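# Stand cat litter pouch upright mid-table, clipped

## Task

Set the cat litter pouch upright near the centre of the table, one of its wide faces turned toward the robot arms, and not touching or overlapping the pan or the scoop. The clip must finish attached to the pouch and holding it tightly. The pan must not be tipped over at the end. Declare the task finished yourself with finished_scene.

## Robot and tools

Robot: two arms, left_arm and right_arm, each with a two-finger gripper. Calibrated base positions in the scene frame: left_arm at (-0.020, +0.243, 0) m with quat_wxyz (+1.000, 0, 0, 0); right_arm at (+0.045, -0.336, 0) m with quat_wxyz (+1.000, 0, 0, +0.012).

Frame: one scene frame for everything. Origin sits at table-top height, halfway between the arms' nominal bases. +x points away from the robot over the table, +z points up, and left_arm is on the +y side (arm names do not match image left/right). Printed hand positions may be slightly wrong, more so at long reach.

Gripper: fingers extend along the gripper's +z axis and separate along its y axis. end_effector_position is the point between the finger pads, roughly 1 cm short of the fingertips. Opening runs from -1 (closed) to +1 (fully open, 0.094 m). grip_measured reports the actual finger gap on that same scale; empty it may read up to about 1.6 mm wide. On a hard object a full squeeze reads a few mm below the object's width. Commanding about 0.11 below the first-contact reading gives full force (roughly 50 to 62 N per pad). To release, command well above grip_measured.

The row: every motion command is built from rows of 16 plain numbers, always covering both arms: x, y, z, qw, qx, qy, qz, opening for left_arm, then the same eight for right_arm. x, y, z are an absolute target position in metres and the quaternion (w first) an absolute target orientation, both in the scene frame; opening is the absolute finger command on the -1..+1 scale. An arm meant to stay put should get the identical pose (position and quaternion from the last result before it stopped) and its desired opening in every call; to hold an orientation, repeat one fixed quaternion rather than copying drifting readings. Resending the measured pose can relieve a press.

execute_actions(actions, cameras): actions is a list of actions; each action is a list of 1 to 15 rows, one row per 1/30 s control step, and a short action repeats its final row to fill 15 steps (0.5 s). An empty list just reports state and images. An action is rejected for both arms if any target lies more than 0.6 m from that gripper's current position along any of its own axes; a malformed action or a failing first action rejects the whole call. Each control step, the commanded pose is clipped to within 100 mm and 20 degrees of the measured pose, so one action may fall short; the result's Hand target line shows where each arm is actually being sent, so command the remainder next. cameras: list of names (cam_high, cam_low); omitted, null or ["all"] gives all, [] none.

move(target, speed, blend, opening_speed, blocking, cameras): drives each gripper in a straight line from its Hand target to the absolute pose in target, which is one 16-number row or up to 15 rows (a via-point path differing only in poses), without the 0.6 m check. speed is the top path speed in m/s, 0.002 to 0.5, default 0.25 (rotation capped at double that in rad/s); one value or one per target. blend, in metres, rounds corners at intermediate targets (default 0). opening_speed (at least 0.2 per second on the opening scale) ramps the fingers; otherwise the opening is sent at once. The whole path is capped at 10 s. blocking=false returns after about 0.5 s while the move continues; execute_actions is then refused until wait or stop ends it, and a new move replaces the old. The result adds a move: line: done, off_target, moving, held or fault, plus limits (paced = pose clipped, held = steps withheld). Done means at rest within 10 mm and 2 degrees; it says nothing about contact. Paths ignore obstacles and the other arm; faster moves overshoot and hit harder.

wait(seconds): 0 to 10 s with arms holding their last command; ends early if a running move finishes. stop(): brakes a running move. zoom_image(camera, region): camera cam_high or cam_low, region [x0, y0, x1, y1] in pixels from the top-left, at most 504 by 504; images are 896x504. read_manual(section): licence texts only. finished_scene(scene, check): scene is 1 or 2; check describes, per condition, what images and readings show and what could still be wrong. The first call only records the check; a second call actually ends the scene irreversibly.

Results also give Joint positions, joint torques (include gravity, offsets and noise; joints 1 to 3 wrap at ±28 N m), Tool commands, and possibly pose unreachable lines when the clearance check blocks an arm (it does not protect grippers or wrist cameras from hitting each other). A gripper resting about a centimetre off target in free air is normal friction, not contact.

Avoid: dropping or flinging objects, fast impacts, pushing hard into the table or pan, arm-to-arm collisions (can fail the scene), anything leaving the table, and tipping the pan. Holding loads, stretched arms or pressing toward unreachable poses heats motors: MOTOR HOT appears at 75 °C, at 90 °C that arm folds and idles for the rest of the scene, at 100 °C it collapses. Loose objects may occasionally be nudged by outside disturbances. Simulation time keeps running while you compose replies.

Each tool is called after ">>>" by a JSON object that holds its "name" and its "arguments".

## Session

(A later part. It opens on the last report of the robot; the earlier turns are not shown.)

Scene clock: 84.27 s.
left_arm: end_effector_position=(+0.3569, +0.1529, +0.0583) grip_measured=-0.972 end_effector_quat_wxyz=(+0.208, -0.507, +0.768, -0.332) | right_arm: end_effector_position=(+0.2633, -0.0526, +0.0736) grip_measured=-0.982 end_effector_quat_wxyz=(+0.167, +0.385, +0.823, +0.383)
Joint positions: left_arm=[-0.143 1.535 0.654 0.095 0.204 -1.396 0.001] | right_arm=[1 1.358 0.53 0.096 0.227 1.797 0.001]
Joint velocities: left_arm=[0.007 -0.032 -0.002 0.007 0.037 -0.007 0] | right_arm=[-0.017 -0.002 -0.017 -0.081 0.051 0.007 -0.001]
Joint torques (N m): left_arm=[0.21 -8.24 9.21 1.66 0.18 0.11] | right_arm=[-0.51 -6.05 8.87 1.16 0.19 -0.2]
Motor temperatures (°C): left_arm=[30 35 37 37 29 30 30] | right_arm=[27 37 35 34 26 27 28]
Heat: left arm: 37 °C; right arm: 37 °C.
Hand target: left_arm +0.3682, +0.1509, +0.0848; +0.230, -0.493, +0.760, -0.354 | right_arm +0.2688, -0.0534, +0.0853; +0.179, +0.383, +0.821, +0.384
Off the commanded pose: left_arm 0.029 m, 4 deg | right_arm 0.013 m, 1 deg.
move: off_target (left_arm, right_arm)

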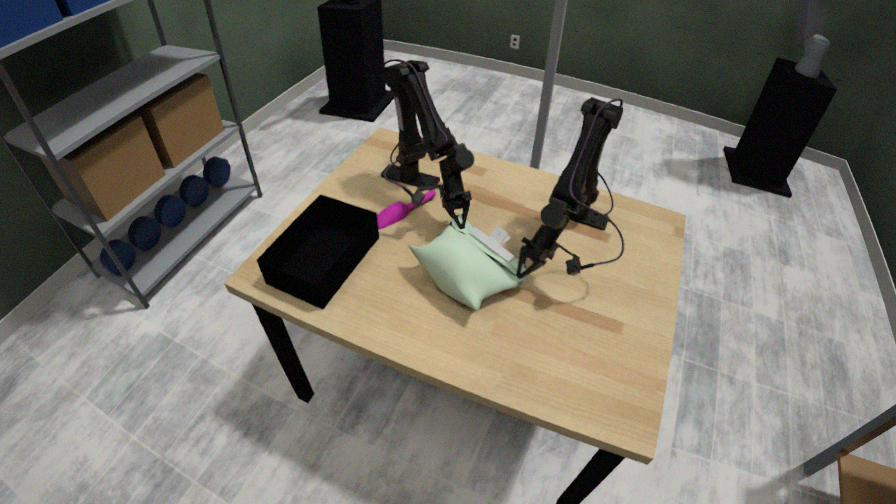

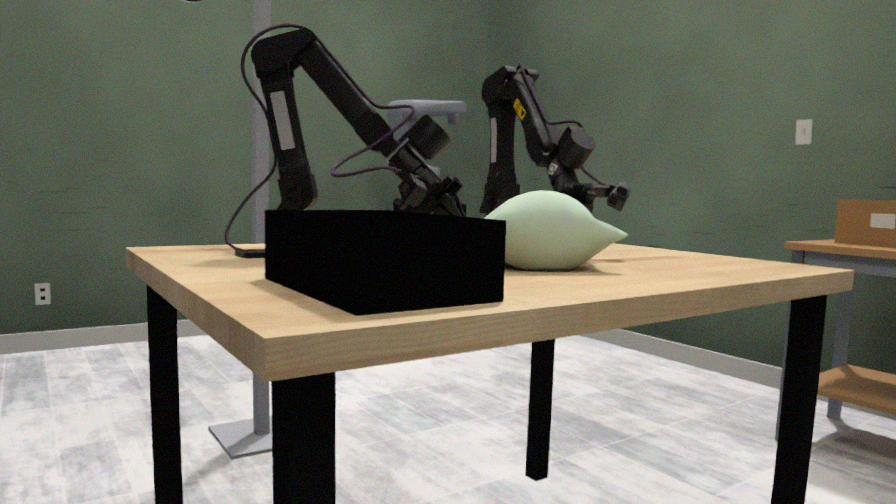

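>>> {"name": "move", "arguments": {"target": [0.371, 0.148, 0.147, 0.1913, -0.5255, 0.7790, -0.2836, -1.0, 0.276, -0.058, 0.133, 0.1023, 0.4289, 0.7899, 0.4263, -1.0], "speed": 0.06}}

>>> {"name": "zoom_image", "arguments": {"camera": "cam_high", "region": [400, 180, 560, 310]}}

Scene clock: 88.07 s.
left_arm: end_effector_position=(+0.3622, +0.1507, +0.1196) grip_measured=-0.973 end_effector_quat_wxyz=(+0.171, -0.534, +0.786, -0.261) | right_arm: end_effector_position=(+0.2707, -0.0578, +0.1209) grip_measured=-0.982 end_effector_quat_wxyz=(+0.095, +0.426, +0.795, +0.421)
Joint positions: left_arm=[-0.182 1.509 1.021 -0.46 0.125 -1.415 0.001] | right_arm=[0.88 1.219 0.615 -0.075 0.036 1.871 0.001]
Joint velocities: left_arm=[0.002 0.012 -0.017 0.037 0.007 -0.081 0.001] | right_arm=[-0.012 -0.017 -0.002 -0.022 -0.007 -0.007 0]
Joint torques (N m): left_arm=[-0.25 -8.09 10.89 1.41 0.07 -0.09] | right_arm=[-0.76 -4.7 9.5 1.32 0.06 -0.09]
Motor temperatures (°C): left_arm=[30 36 38 37 29 30 30] | right_arm=[27 37 37 34 26 27 29]
Heat: left arm: 38 °C; right arm: 37 °C.
Hand target: left_arm +0.3710, +0.1480, +0.1468; +0.192, -0.526, +0.778, -0.283 | right_arm +0.2759, -0.0589, +0.1339; +0.103, +0.428, +0.790, +0.427
Off the commanded pose: left_arm 0.029 m, 4 deg | right_arm 0.013 m, 1 deg.
move: off_target (left_arm, right_arm)

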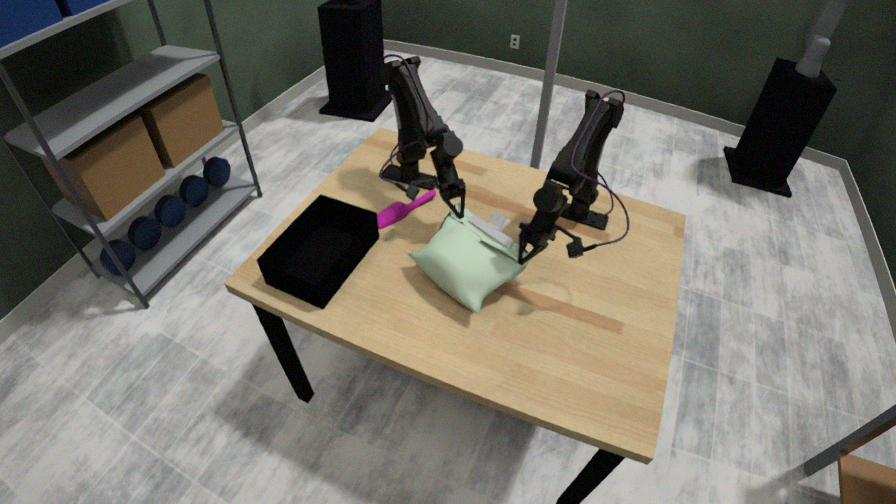

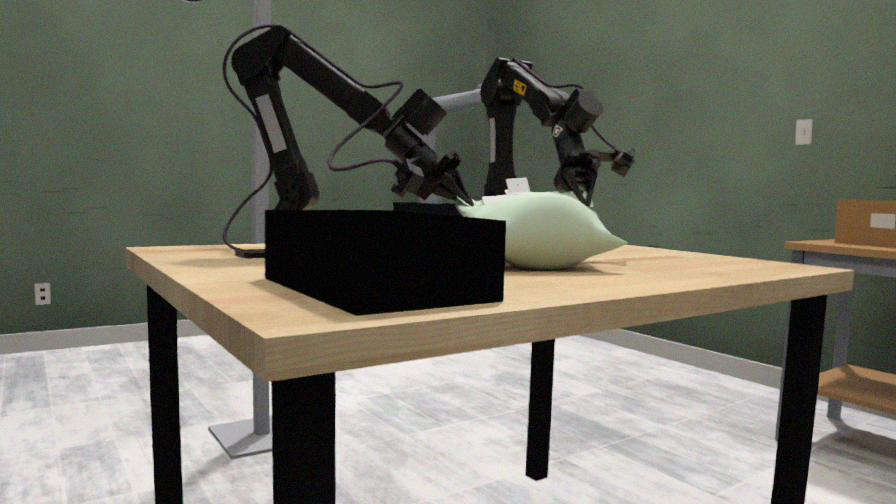

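Scaled by 3.150.

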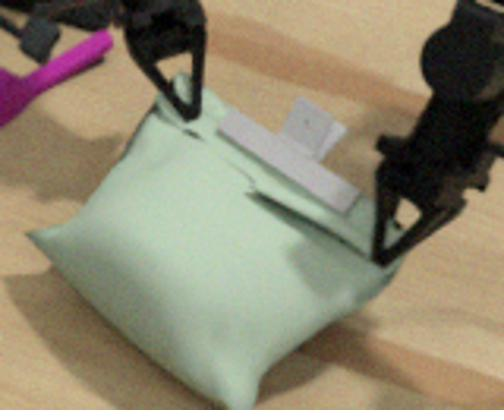

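>>> {"name": "move", "arguments": {"target": [0.352, 0.138, 0.210, 0.1629, -0.6079, 0.7507, -0.2011, -1.0, 0.300, -0.081, 0.196, 0.0, 0.4435, 0.7682, 0.4617, -1.0], "speed": 0.06}}

>>> {"name": "zoom_image", "arguments": {"camera": "cam_high", "region": [400, 180, 560, 310]}}

Scene clock: 91.47 s.
left_arm: end_effector_position=(+0.3405, +0.1432, +0.1839) grip_measured=-0.973 end_effector_quat_wxyz=(+0.143, -0.612, +0.759, -0.169) | right_arm: end_effector_position=(+0.2905, -0.0812, +0.1754) grip_measured=-0.982 end_effector_quat_wxyz=(-0.019, +0.448, +0.776, +0.444)
Joint positions: left_arm=[-0.293 1.557 1.418 -0.989 -0.045 -1.641 0.001] | right_arm=[0.593 1.173 0.802 -0.335 -0.37 1.838 0.001]
Joint velocities: left_arm=[0.002 -0.007 0.027 -0.007 -0.007 -0.022 0] | right_arm=[0.012 -0.017 0.012 -0.051 -0.007 -0.007 -0.001]
Joint torques (N m): left_arm=[-0.58 -7.1 11.9 1.31 -0.08 -0.01] | right_arm=[-1.22 -4.62 10.47 1.44 -0.07 -0.13]
Motor temperatures (°C): left_arm=[30 36 39 36 29 30 30] | right_arm=[27 37 38 34 26 27 29]
Heat: left arm: 39 °C; right arm: 38 °C.
Hand target: left_arm +0.3515, +0.1386, +0.2101; +0.165, -0.608, +0.750, -0.200 | right_arm +0.2996, -0.0830, +0.1968; +0.002, +0.442, +0.768, +0.462
Off the commanded pose: left_arm 0.029 m, 5 deg | right_arm 0.023 m, 3 deg.
move: off_target (left_arm, right_arm)

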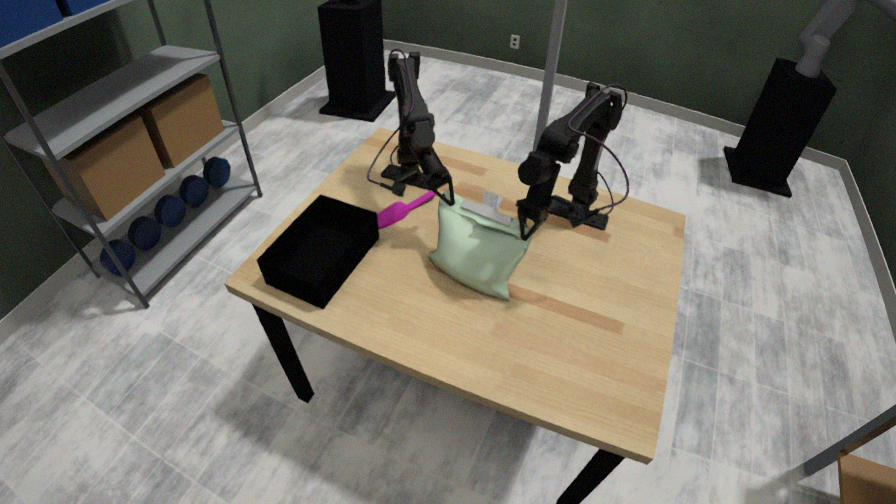

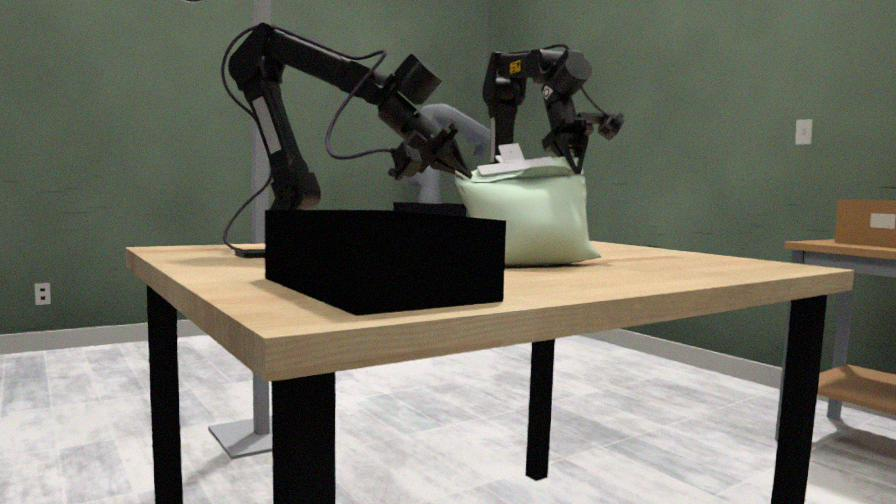

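Scaled by 3.150.

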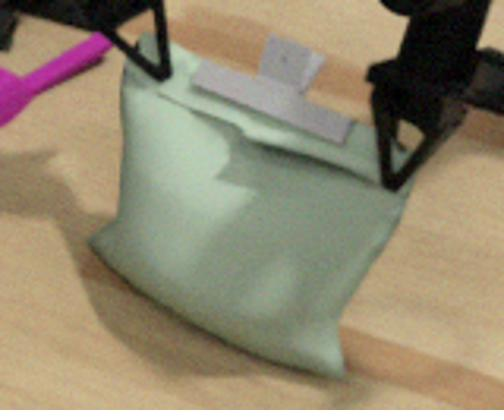

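>>> {"name": "move", "arguments": {"target": [0.334, 0.128, 0.262, 0.1277, -0.6568, 0.7295, -0.1418, -1.0, 0.317, -0.094, 0.258, -0.1445, 0.5199, 0.7424, 0.3971, -1.0], "speed": 0.05}}

>>> {"name": "zoom_image", "arguments": {"camera": "cam_high", "region": [400, 160, 560, 310]}}

>>> {"name": "zoom_image", "arguments": {"camera": "cam_low", "region": [400, 90, 660, 290]}}

Scene clock: 96.73 s.
left_arm: end_effector_position=(+0.3253, +0.1319, +0.2379) grip_measured=-0.973 end_effector_quat_wxyz=(+0.105, -0.660, +0.736, -0.106) | right_arm: end_effector_position=(+0.3028, -0.0959, +0.2362) grip_measured=-0.982 end_effector_quat_wxyz=(-0.164, +0.526, +0.748, +0.370)
Joint positions: left_arm=[-0.356 1.718 1.868 -1.434 -0.087 -1.805 0.001] | right_arm=[0.417 1.379 1.287 -0.901 -0.637 1.861 0.001]
Joint velocities: left_arm=[0.002 -0.007 -0.002 -0.007 0.007 -0.066 0] | right_arm=[0.002 -0.002 0.012 -0.007 -0.022 0.022 0]
Joint torques (N m): left_arm=[-0.47 -8.21 11.36 1.05 -0.2 -0.06] | right_arm=[-1.18 -5.03 10.86 1.32 -0.33 0.09]
Motor temperatures (°C): left_arm=[30 37 41 36 29 30 30] | right_arm=[27 37 39 35 26 27 29]
Heat: left arm: 41 °C; right arm: 39 °C.
Hand target: left_arm +0.3333, +0.1284, +0.2621; +0.128, -0.657, +0.729, -0.141 | right_arm +0.3163, -0.0958, +0.2578; -0.143, +0.520, +0.742, +0.398
Off the commanded pose: left_arm 0.026 m, 5 deg | right_arm 0.026 m, 4 deg.
move: off_target (left_arm, right_arm)

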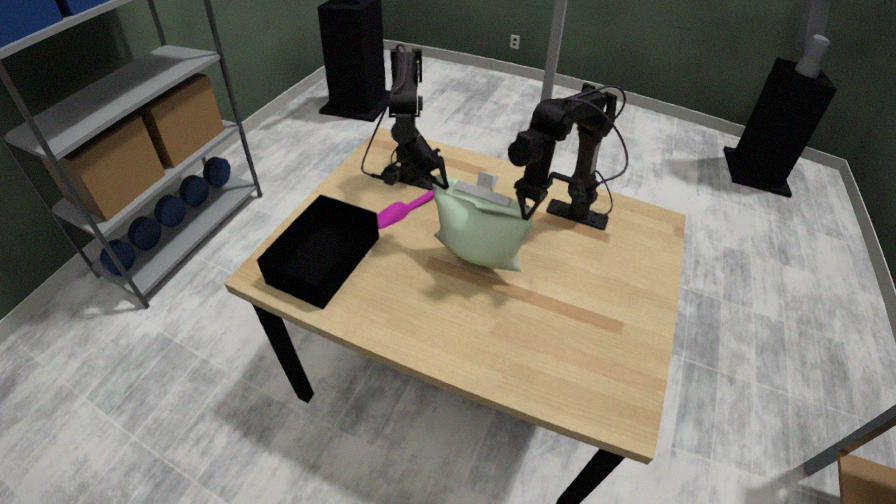

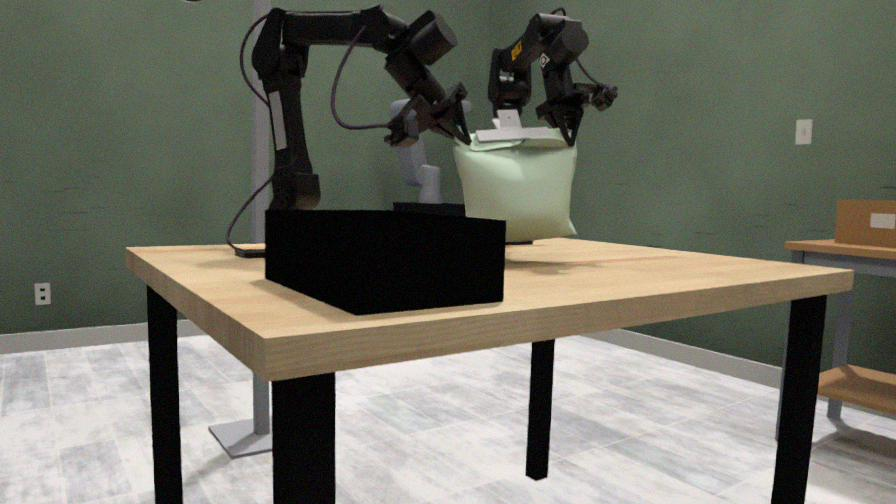

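Scaled by 3.150.

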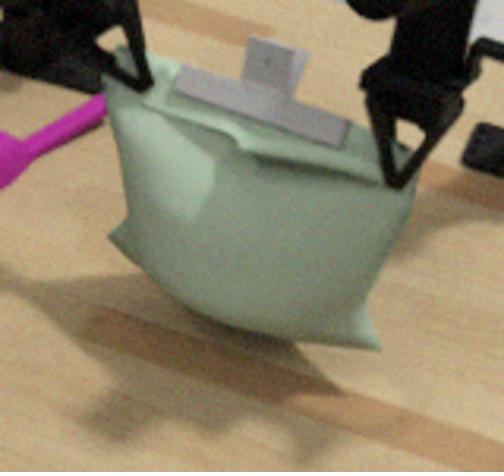

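Scaled by 1.938.

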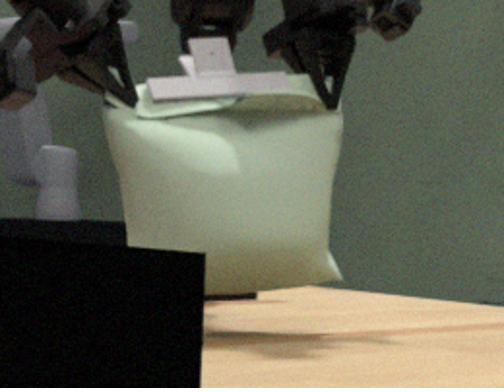

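>>> {"name": "move", "arguments": {"target": [0.271, 0.106, 0.261, 0.1206, -0.6841, 0.7084, -0.1249, -1.0, 0.276, -0.118, 0.258, -0.1589, 0.5240, 0.7483, 0.3744, -1.0], "speed": 0.06}}

>>> {"name": "zoom_image", "arguments": {"camera": "cam_high", "region": [400, 150, 560, 300]}}

>>> {"name": "zoom_image", "arguments": {"camera": "cam_low", "region": [400, 90, 660, 290]}}

Scene clock: 99.13 s.
left_arm: end_effector_position=(+0.2747, +0.1100, +0.2403) grip_measured=-0.974 end_effector_quat_wxyz=(-0.111, +0.688, -0.712, +0.084) | right_arm: end_effector_position=(+0.2692, -0.1192, +0.2437) grip_measured=-0.982 end_effector_quat_wxyz=(-0.174, +0.536, +0.752, +0.342)
Joint positions: left_arm=[-0.516 1.623 1.781 -1.502 -0.164 -2.035 0.001] | right_arm=[0.391 1.29 1.287 -1.075 -0.642 1.821 0.001]
Joint velocities: left_arm=[-0.032 -0.022 -0.022 -0.022 -0.066 -0.066 -0.002] | right_arm=[0.002 0.002 -0.007 -0.037 -0.037 0.022 0]
Joint torques (N m): left_arm=[-1.21 -10.37 7.08 1.02 -0.15 -0.07] | right_arm=[-0.85 -6.11 6.76 1.46 -0.49 0.01]
Motor temperatures (°C): left_arm=[30 37 41 36 29 30 30] | right_arm=[27 37 39 35 26 27 29]
Heat: left arm: 41 °C; right arm: 39 °C.
Hand target: left_arm +0.2705, +0.1073, +0.2607; -0.121, +0.684, -0.709, +0.123 | right_arm +0.2750, -0.1180, +0.2584; -0.159, +0.524, +0.749, +0.374
Off the commanded pose: left_arm 0.021 m, 5 deg | right_arm 0.016 m, 4 deg.
move: off_target (left_arm, right_arm)

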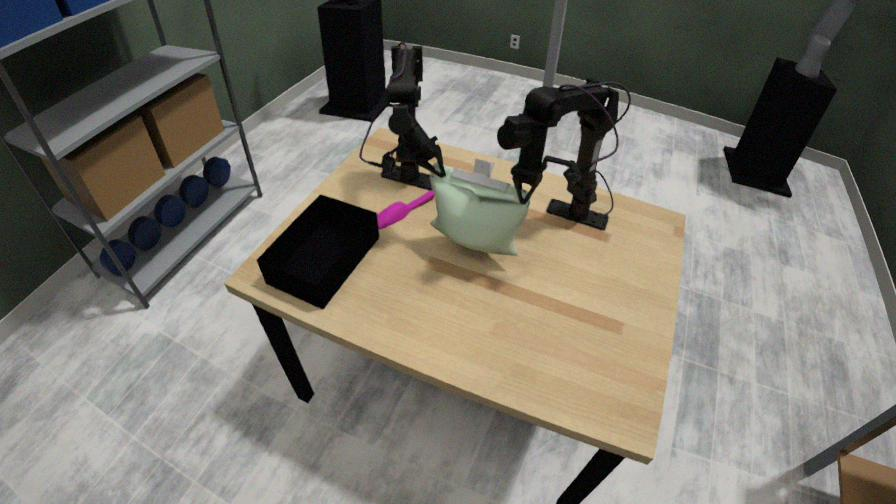

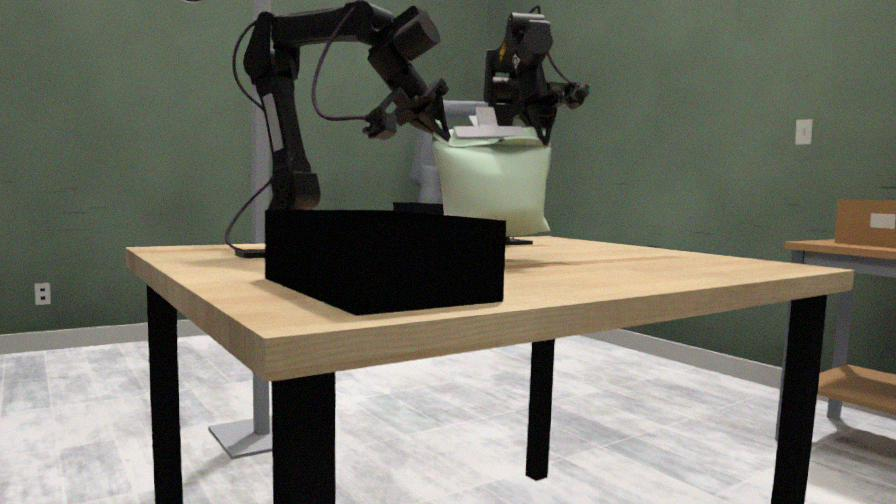

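Scaled by 3.150.

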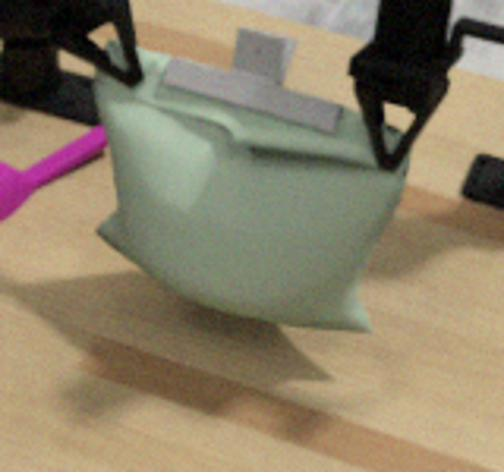

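Scaled by 1.938.

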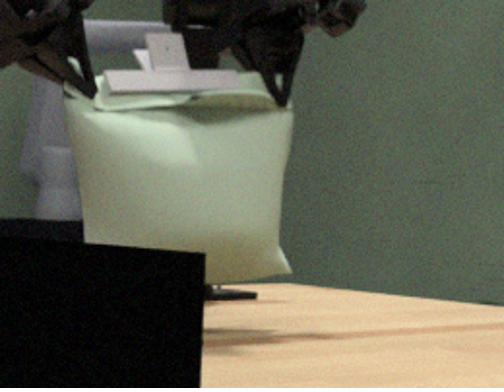

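>>> {"name": "move", "arguments": {"target": [0.269, 0.106, 0.214, 0.1206, -0.6841, 0.7084, -0.1249, -1.0, 0.273, -0.118, 0.210, -0.1589, 0.5240, 0.7483, 0.3744, -1.0], "speed": 0.04}}

>>> {"name": "zoom_image", "arguments": {"camera": "cam_high", "region": [400, 150, 560, 300]}}

>>> {"name": "zoom_image", "arguments": {"camera": "cam_low", "region": [400, 90, 660, 290]}}

Scene clock: 101.37 s.
left_arm: end_effector_position=(+0.2645, +0.1099, +0.1929) grip_measured=-0.974 end_effector_quat_wxyz=(-0.103, +0.687, -0.715, +0.080) | right_arm: end_effector_position=(+0.2632, -0.1195, +0.1985) grip_measured=-0.982 end_effector_quat_wxyz=(-0.183, +0.535, +0.752, +0.340)
Joint positions: left_arm=[-0.527 1.547 1.511 -1.323 -0.154 -2.041 0.001] | right_arm=[0.391 1.253 1.078 -0.914 -0.657 1.819 0.001]
Joint velocities: left_arm=[-0.012 -0.002 0.002 -0.022 0.066 0.007 -0.001] | right_arm=[-0.012 0.012 -0.017 0.022 0.007 0.007 -0.001]
Joint torques (N m): left_arm=[-0.65 -10.15 7.17 1.16 -0.19 -0.08] | right_arm=[-0.5 -6.16 6.22 1.51 -0.38 0.03]
Motor temperatures (°C): left_arm=[30 38 40 36 29 30 30] | right_arm=[27 37 39 35 26 27 29]
Heat: left arm: 40 °C; right arm: 39 °C.
Hand target: left_arm +0.2681, +0.1066, +0.2140; -0.120, +0.684, -0.709, +0.125 | right_arm +0.2723, -0.1185, +0.2107; -0.159, +0.523, +0.749, +0.373
Off the commanded pose: left_arm 0.022 m, 6 deg | right_arm 0.015 m, 5 deg.
move: off_target (left_arm, right_arm)

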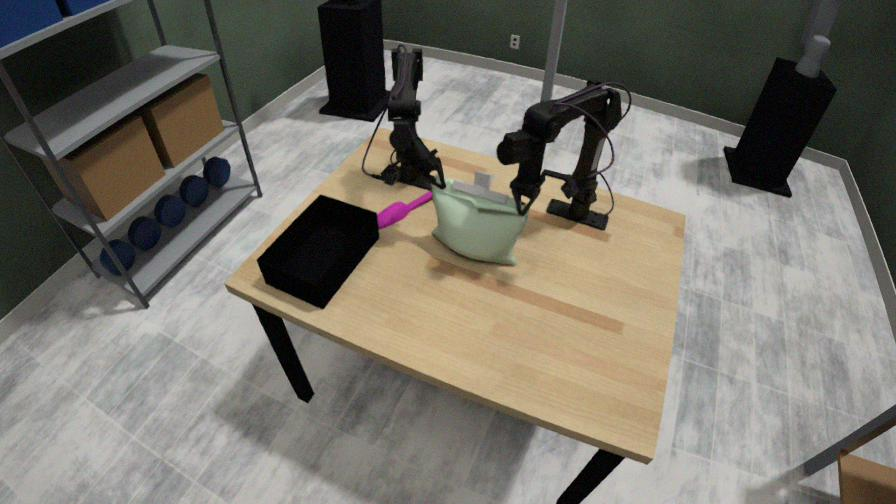

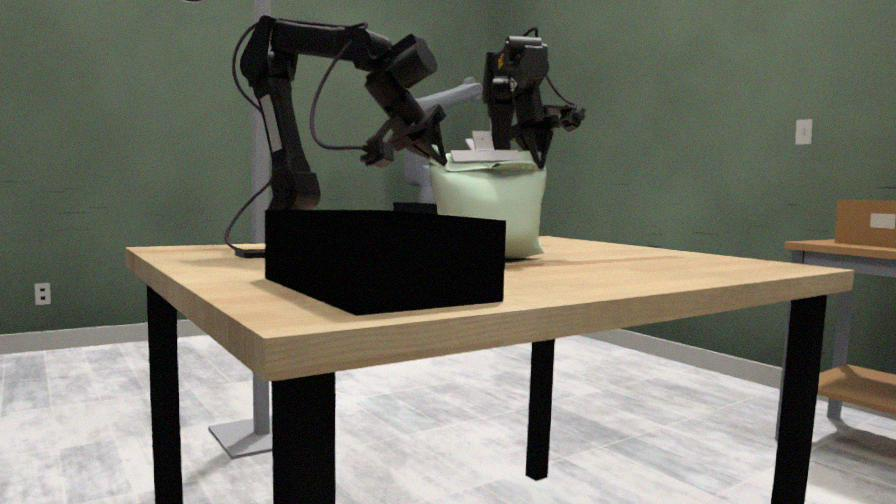

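Scaled by 3.150.

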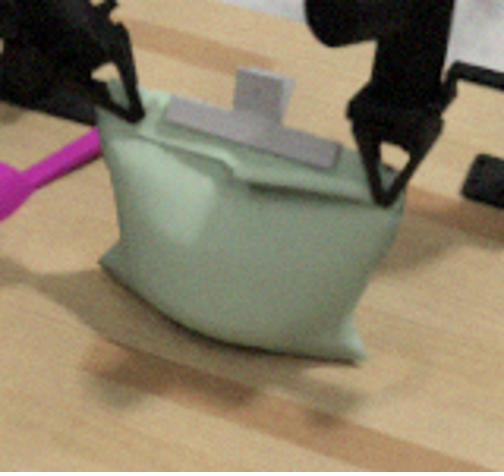

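Scaled by 1.938.

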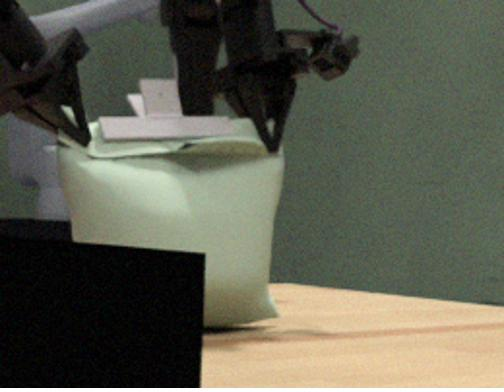

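>>> {"name": "move", "arguments": {"target": [0.271, 0.106, 0.198, 0.1206, -0.6841, 0.7084, -0.1249, -1.0, 0.275, -0.118, 0.193, -0.1589, 0.5240, 0.7483, 0.3744, -1.0], "speed": 0.03}}

>>> {"name": "zoom_image", "arguments": {"camera": "cam_high", "region": [400, 150, 560, 300]}}

>>> {"name": "zoom_image", "arguments": {"camera": "cam_low", "region": [400, 90, 660, 290]}}

Scene clock: 104.50 s.
left_arm: end_effector_position=(+0.2691, +0.1098, +0.1823) grip_measured=-0.974 end_effector_quat_wxyz=(-0.113, +0.687, -0.713, +0.090) | right_arm: end_effector_position=(+0.2679, -0.1187, +0.1886) grip_measured=-0.982 end_effector_quat_wxyz=(-0.174, +0.530, +0.751, +0.353)
Joint positions: left_arm=[-0.527 1.532 1.447 -1.249 -0.167 -2.041 0.001] | right_arm=[0.388 1.245 1.021 -0.835 -0.657 1.818 0.001]
Joint velocities: left_arm=[-0.002 -0.007 -0.012 0.022 -0.022 -0.022 -0.001] | right_arm=[-0.002 0.002 -0.002 0.007 -0.022 -0.037 0]
Joint torques (N m): left_arm=[-0.42 -9.14 6.82 1.12 -0.05 0.02] | right_arm=[-0.77 -5.49 5.23 1.49 -0.37 -0.04]
Motor temperatures (°C): left_arm=[30 39 40 35 29 30 30] | right_arm=[27 37 38 36 26 27 29]
Heat: left arm: 40 °C; right arm: 38 °C.
Hand target: left_arm +0.2708, +0.1061, +0.1975; -0.120, +0.684, -0.709, +0.125 | right_arm +0.2747, -0.1185, +0.1935; -0.159, +0.523, +0.749, +0.374
Off the commanded pose: left_arm 0.016 m, 4 deg | right_arm 0.008 m, 3 deg.
move: off_target (left_arm, right_arm)

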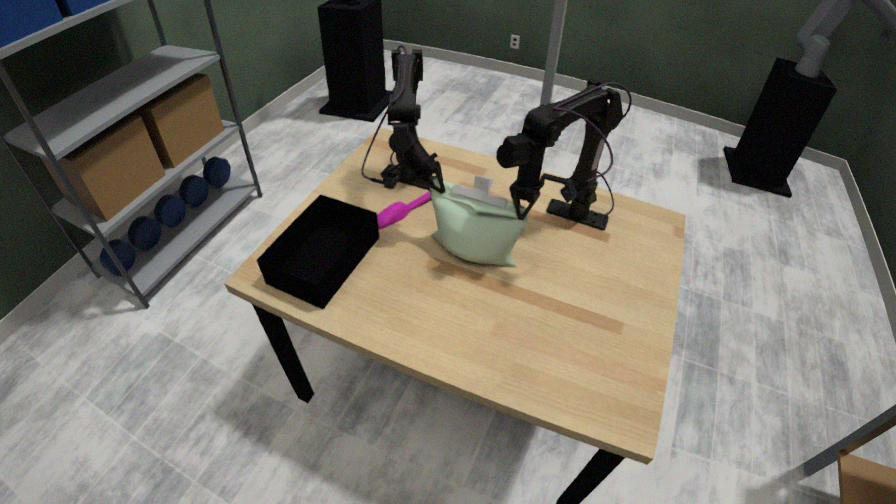

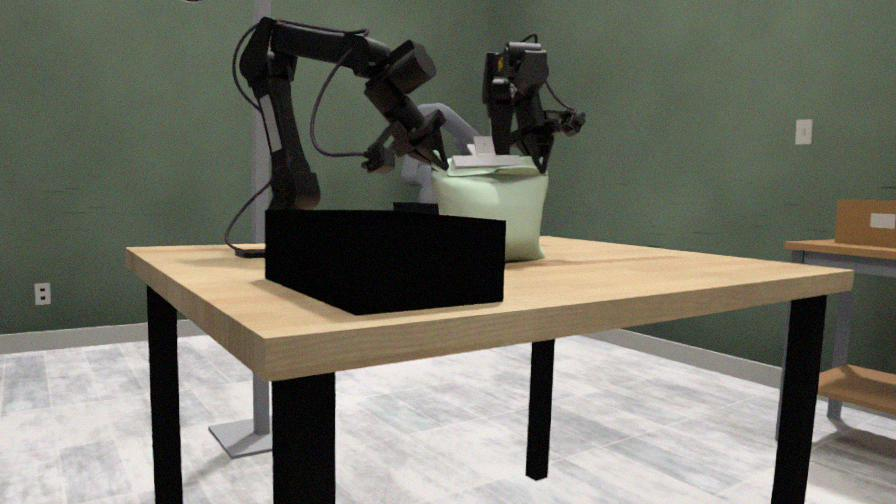

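Scaled by 3.150.

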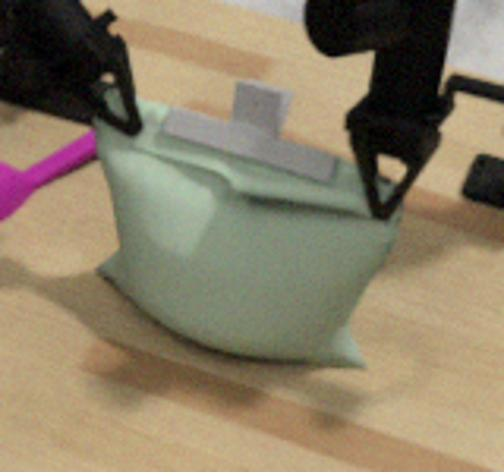

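Scaled by 1.938.

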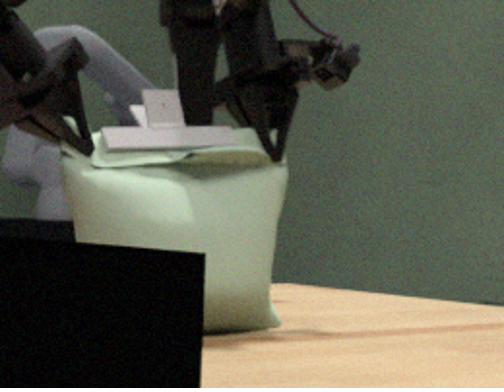

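>>> {"name": "move", "arguments": {"target": [0.283, 0.106, 0.186, 0.1206, -0.6841, 0.7084, -0.1249, -1.0, 0.287, -0.118, 0.180, -0.1589, 0.5240, 0.7483, 0.3744, -1.0], "speed": 0.03}}

>>> {"name": "zoom_image", "arguments": {"camera": "cam_high", "region": [400, 150, 560, 300]}}

>>> {"name": "zoom_image", "arguments": {"camera": "cam_low", "region": [400, 90, 660, 290]}}

Scene clock: 105.97 s.
left_arm: end_effector_position=(+0.2796, +0.1100, +0.1801) grip_measured=-0.974 end_effector_quat_wxyz=(-0.120, +0.687, -0.709, +0.105) | right_arm: end_effector_position=(+0.2784, -0.1186, +0.1859) grip_measured=-0.982 end_effector_quat_wxyz=(-0.169, +0.523, +0.750, +0.368)
Joint positions: left_arm=[-0.511 1.532 1.428 -1.194 -0.168 -2.026 0.001] | right_arm=[0.366 1.262 1.007 -0.781 -0.674 1.799 0.001]
Joint velocities: left_arm=[0.002 -0.017 -0.007 -0.007 -0.066 -0.022 0] | right_arm=[-0.007 0.002 -0.002 0.007 -0.022 -0.007 0.001]
Joint torques (N m): left_arm=[-0.03 -6.65 6.49 1.23 0.03 0.06] | right_arm=[-0.92 -2.82 5.18 1.56 -0.26 0.02]
Motor temperatures (°C): left_arm=[30 39 40 35 29 30 30] | right_arm=[27 37 38 36 26 27 29]
Heat: left arm: 40 °C; right arm: 38 °C.
Hand target: left_arm +0.2830, +0.1059, +0.1857; -0.120, +0.684, -0.709, +0.125 | right_arm +0.2867, -0.1187, +0.1803; -0.159, +0.524, +0.749, +0.374
Off the commanded pose: left_arm 0.008 m, 2 deg | right_arm 0.010 m, 1 deg.
move: done

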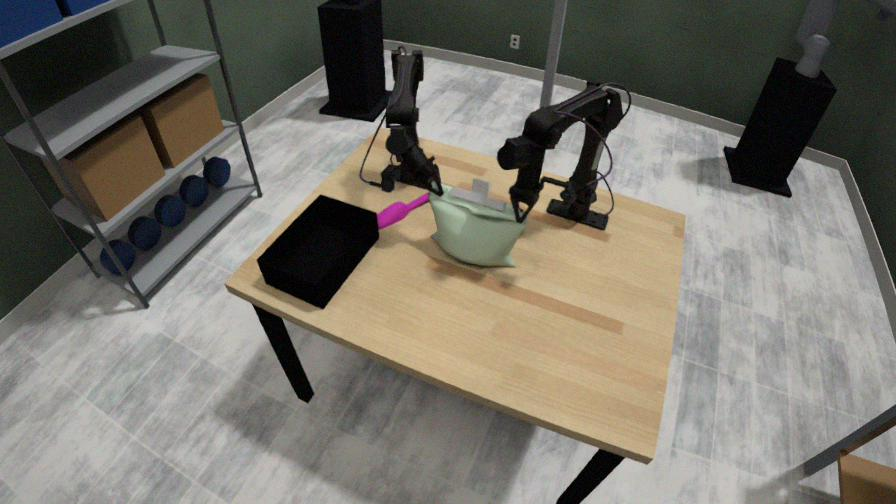

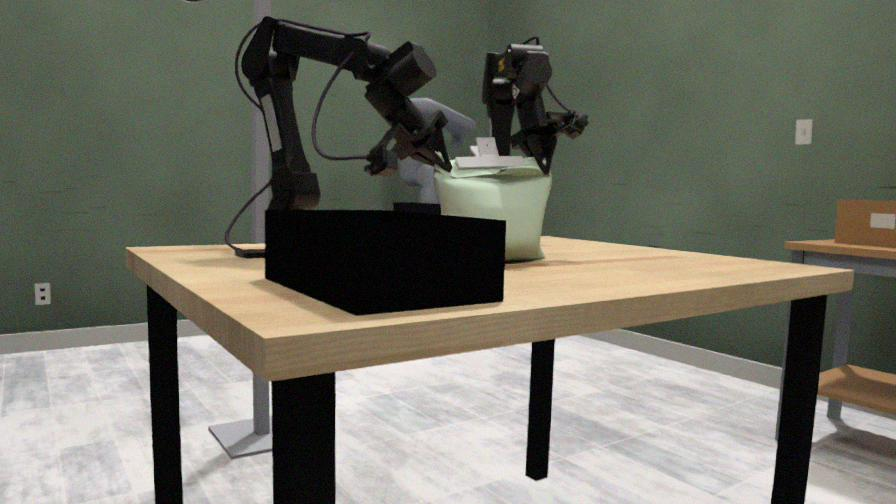

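Scaled by 3.150.

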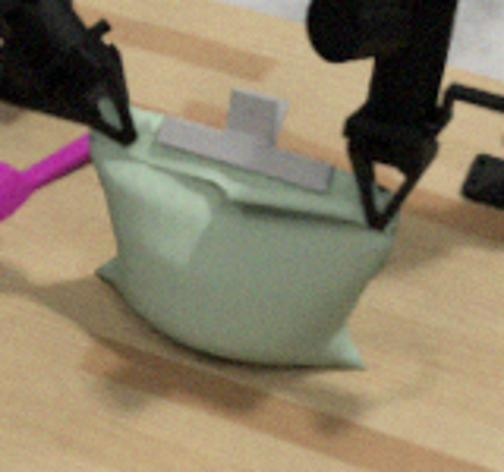

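Scaled by 1.938.

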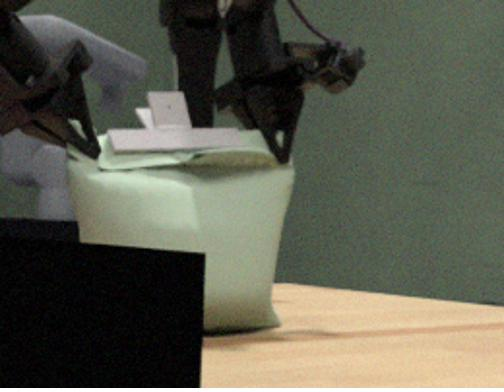

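>>> {"name": "move", "arguments": {"target": [0.288, 0.106, 0.172, 0.1206, -0.6841, 0.7084, -0.1249, -1.0, 0.292, -0.118, 0.165, -0.1589, 0.5240, 0.7483, 0.3744, -1.0], "speed": 0.03}}

>>> {"name": "zoom_image", "arguments": {"camera": "cam_high", "region": [400, 150, 560, 300]}}

>>> {"name": "zoom_image", "arguments": {"camera": "cam_low", "region": [400, 90, 660, 290]}}

Scene clock: 107.17 s.
left_arm: end_effector_position=(+0.2878, +0.1099, +0.1721) grip_measured=-0.974 end_effector_quat_wxyz=(-0.127, +0.687, -0.706, +0.116) | right_arm: end_effector_position=(+0.2881, -0.1180, +0.1759) grip_measured=-0.982 end_effector_quat_wxyz=(-0.162, +0.519, +0.749, +0.378)
Joint positions: left_arm=[-0.501 1.532 1.389 -1.127 -0.172 -2.018 0.001] | right_arm=[0.354 1.281 0.969 -0.703 -0.678 1.79 0.001]
Joint velocities: left_arm=[0.002 -0.022 -0.002 0.007 0.007 -0.007 -0.002] | right_arm=[-0.022 -0.017 -0.012 -0.037 0.081 0.051 0]
Joint torques (N m): left_arm=[0.12 -5.9 6.05 1.13 0.07 0.04] | right_arm=[-0.25 -2.89 4.59 1.38 -0.3 0.04]
Motor temperatures (°C): left_arm=[30 39 40 35 29 30 30] | right_arm=[27 37 38 36 26 27 29]
Heat: left arm: 40 °C; right arm: 38 °C.
Hand target: left_arm +0.2879, +0.1059, +0.1719; -0.120, +0.684, -0.709, +0.125 | right_arm +0.2916, -0.1185, +0.1652; -0.159, +0.524, +0.749, +0.374
Off the commanded pose: left_arm 0.004 m, 1 deg | right_arm 0.012 m, 1 deg.
move: off_target (right_arm)

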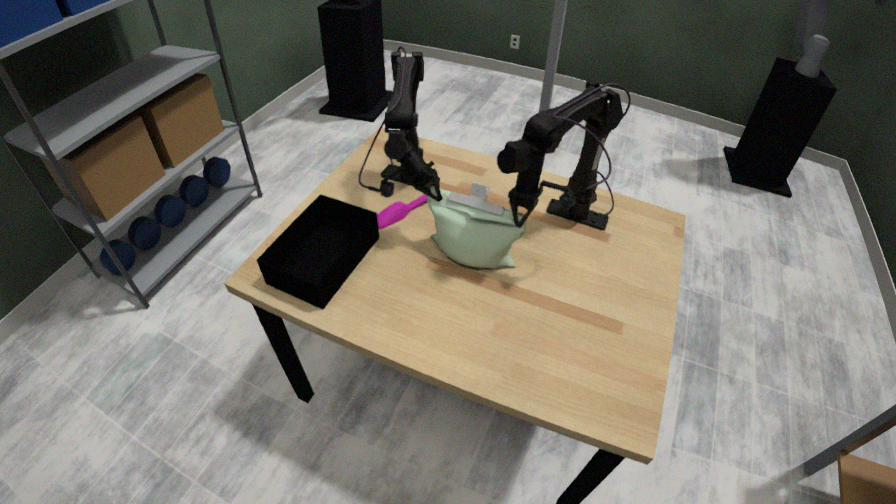

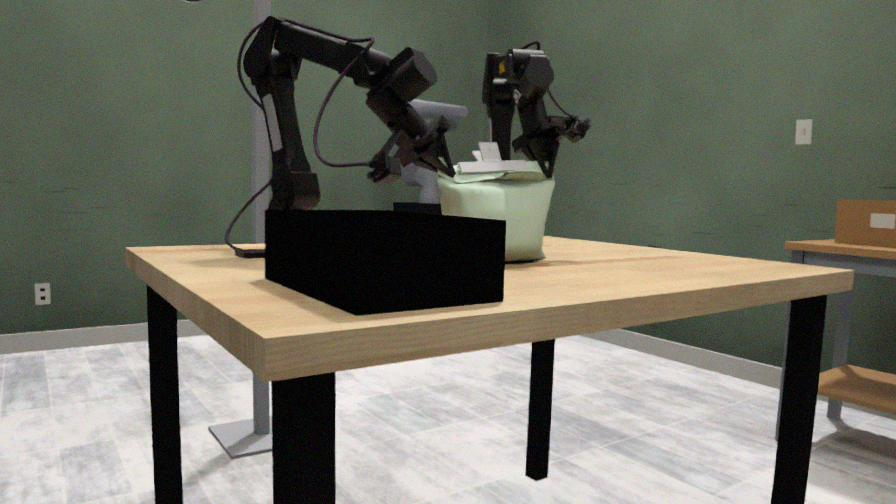

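Scaled by 3.150.

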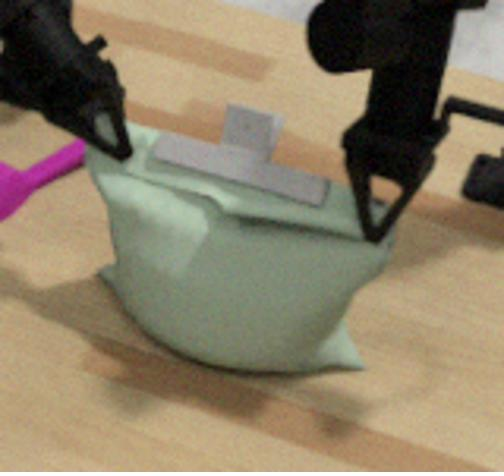

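Scaled by 1.938.

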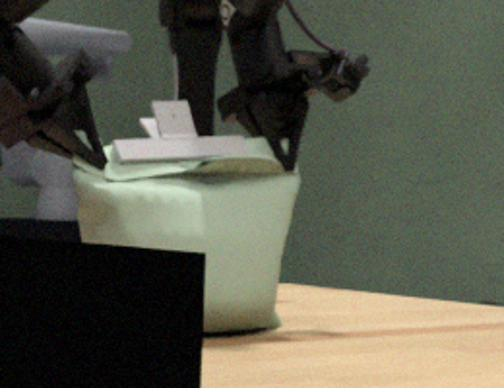

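>>> {"name": "move", "arguments": {"target": [0.288, 0.106, 0.172, 0.1206, -0.6841, 0.7084, -0.1249, -1.0, 0.292, -0.118, 0.165, -0.1589, 0.5240, 0.7483, 0.3744, -0.6], "speed": 0.03, "opening_speed": 0.4}}

>>> {"name": "zoom_image", "arguments": {"camera": "cam_high", "region": [400, 150, 560, 300]}}

>>> {"name": "zoom_image", "arguments": {"camera": "cam_low", "region": [400, 90, 660, 290]}}

Scene clock: 108.57 s.
left_arm: end_effector_position=(+0.2879, +0.1094, +0.1722) grip_measured=-0.974 end_effector_quat_wxyz=(-0.126, +0.686, -0.707, +0.117) | right_arm: end_effector_position=(+0.2949, -0.1159, +0.1764) grip_measured=-0.602 end_effector_quat_wxyz=(-0.154, +0.516, +0.749, +0.387)
Joint positions: left_arm=[-0.501 1.532 1.389 -1.125 -0.169 -2.016 0.001] | right_arm=[0.354 1.292 0.969 -0.667 -0.674 1.793 0.019]
Joint velocities: left_arm=[-0.012 0.002 -0.022 -0.037 0.022 0.022 0.001] | right_arm=[-0.002 -0.017 -0.027 -0.007 0.007 0.037 0.001]
Joint torques (N m): left_arm=[-0.01 -6.05 6.39 1.15 0.02 0.07] | right_arm=[0.09 -3.56 4.81 1.14 -0.3 -0.04]
Motor temperatures (°C): left_arm=[30 38 40 35 29 30 30] | right_arm=[27 37 38 36 26 27 29]
Heat: left arm: 40 °C; right arm: 38 °C.
Hand target: left_arm +0.2880, +0.1060, +0.1720; -0.121, +0.684, -0.709, +0.125 | right_arm +0.2919, -0.1181, +0.1651; -0.159, +0.524, +0.748, +0.374
Off the commanded pose: left_arm 0.003 m, 1 deg | right_arm 0.012 m, 2 deg.
move: off_target (right_arm)

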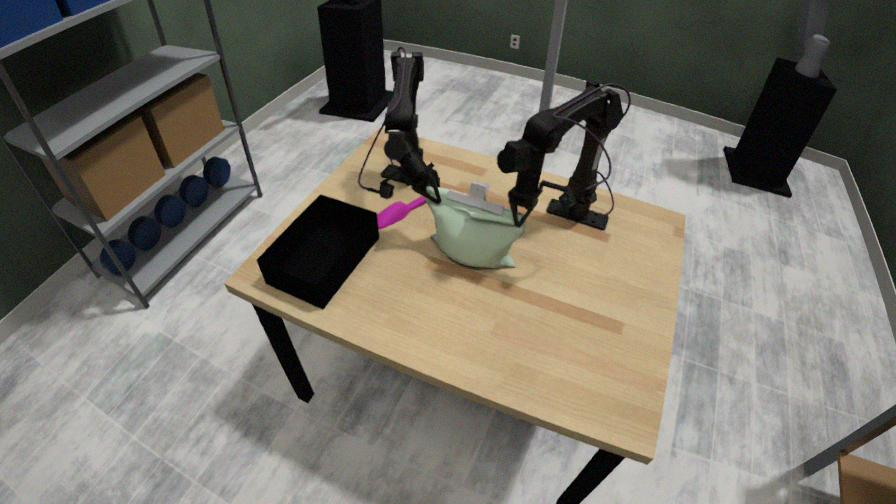

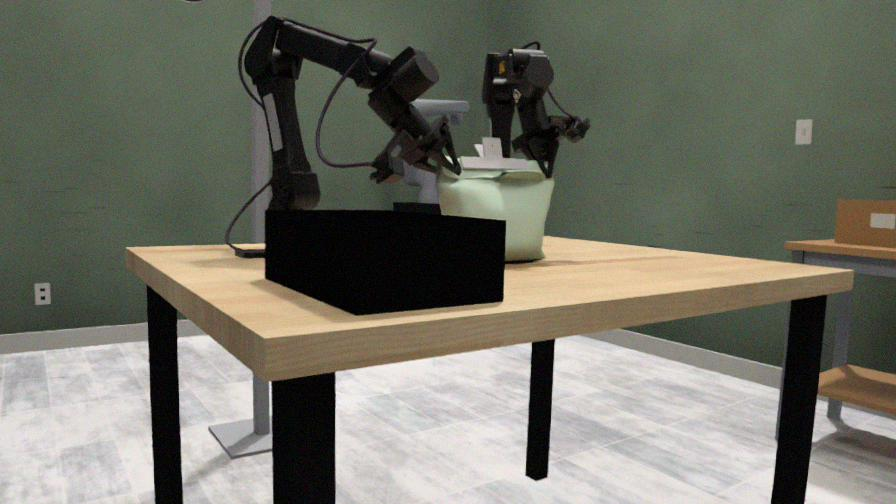

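Scaled by 3.150.

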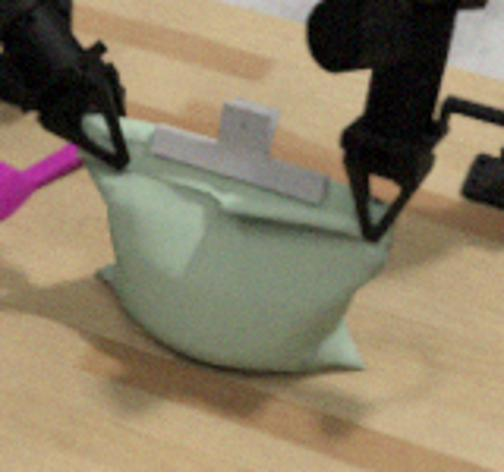

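Scaled by 1.938.

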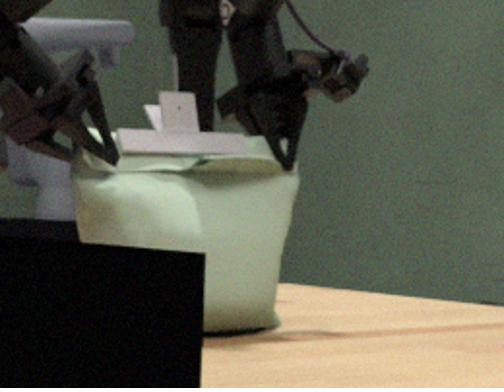

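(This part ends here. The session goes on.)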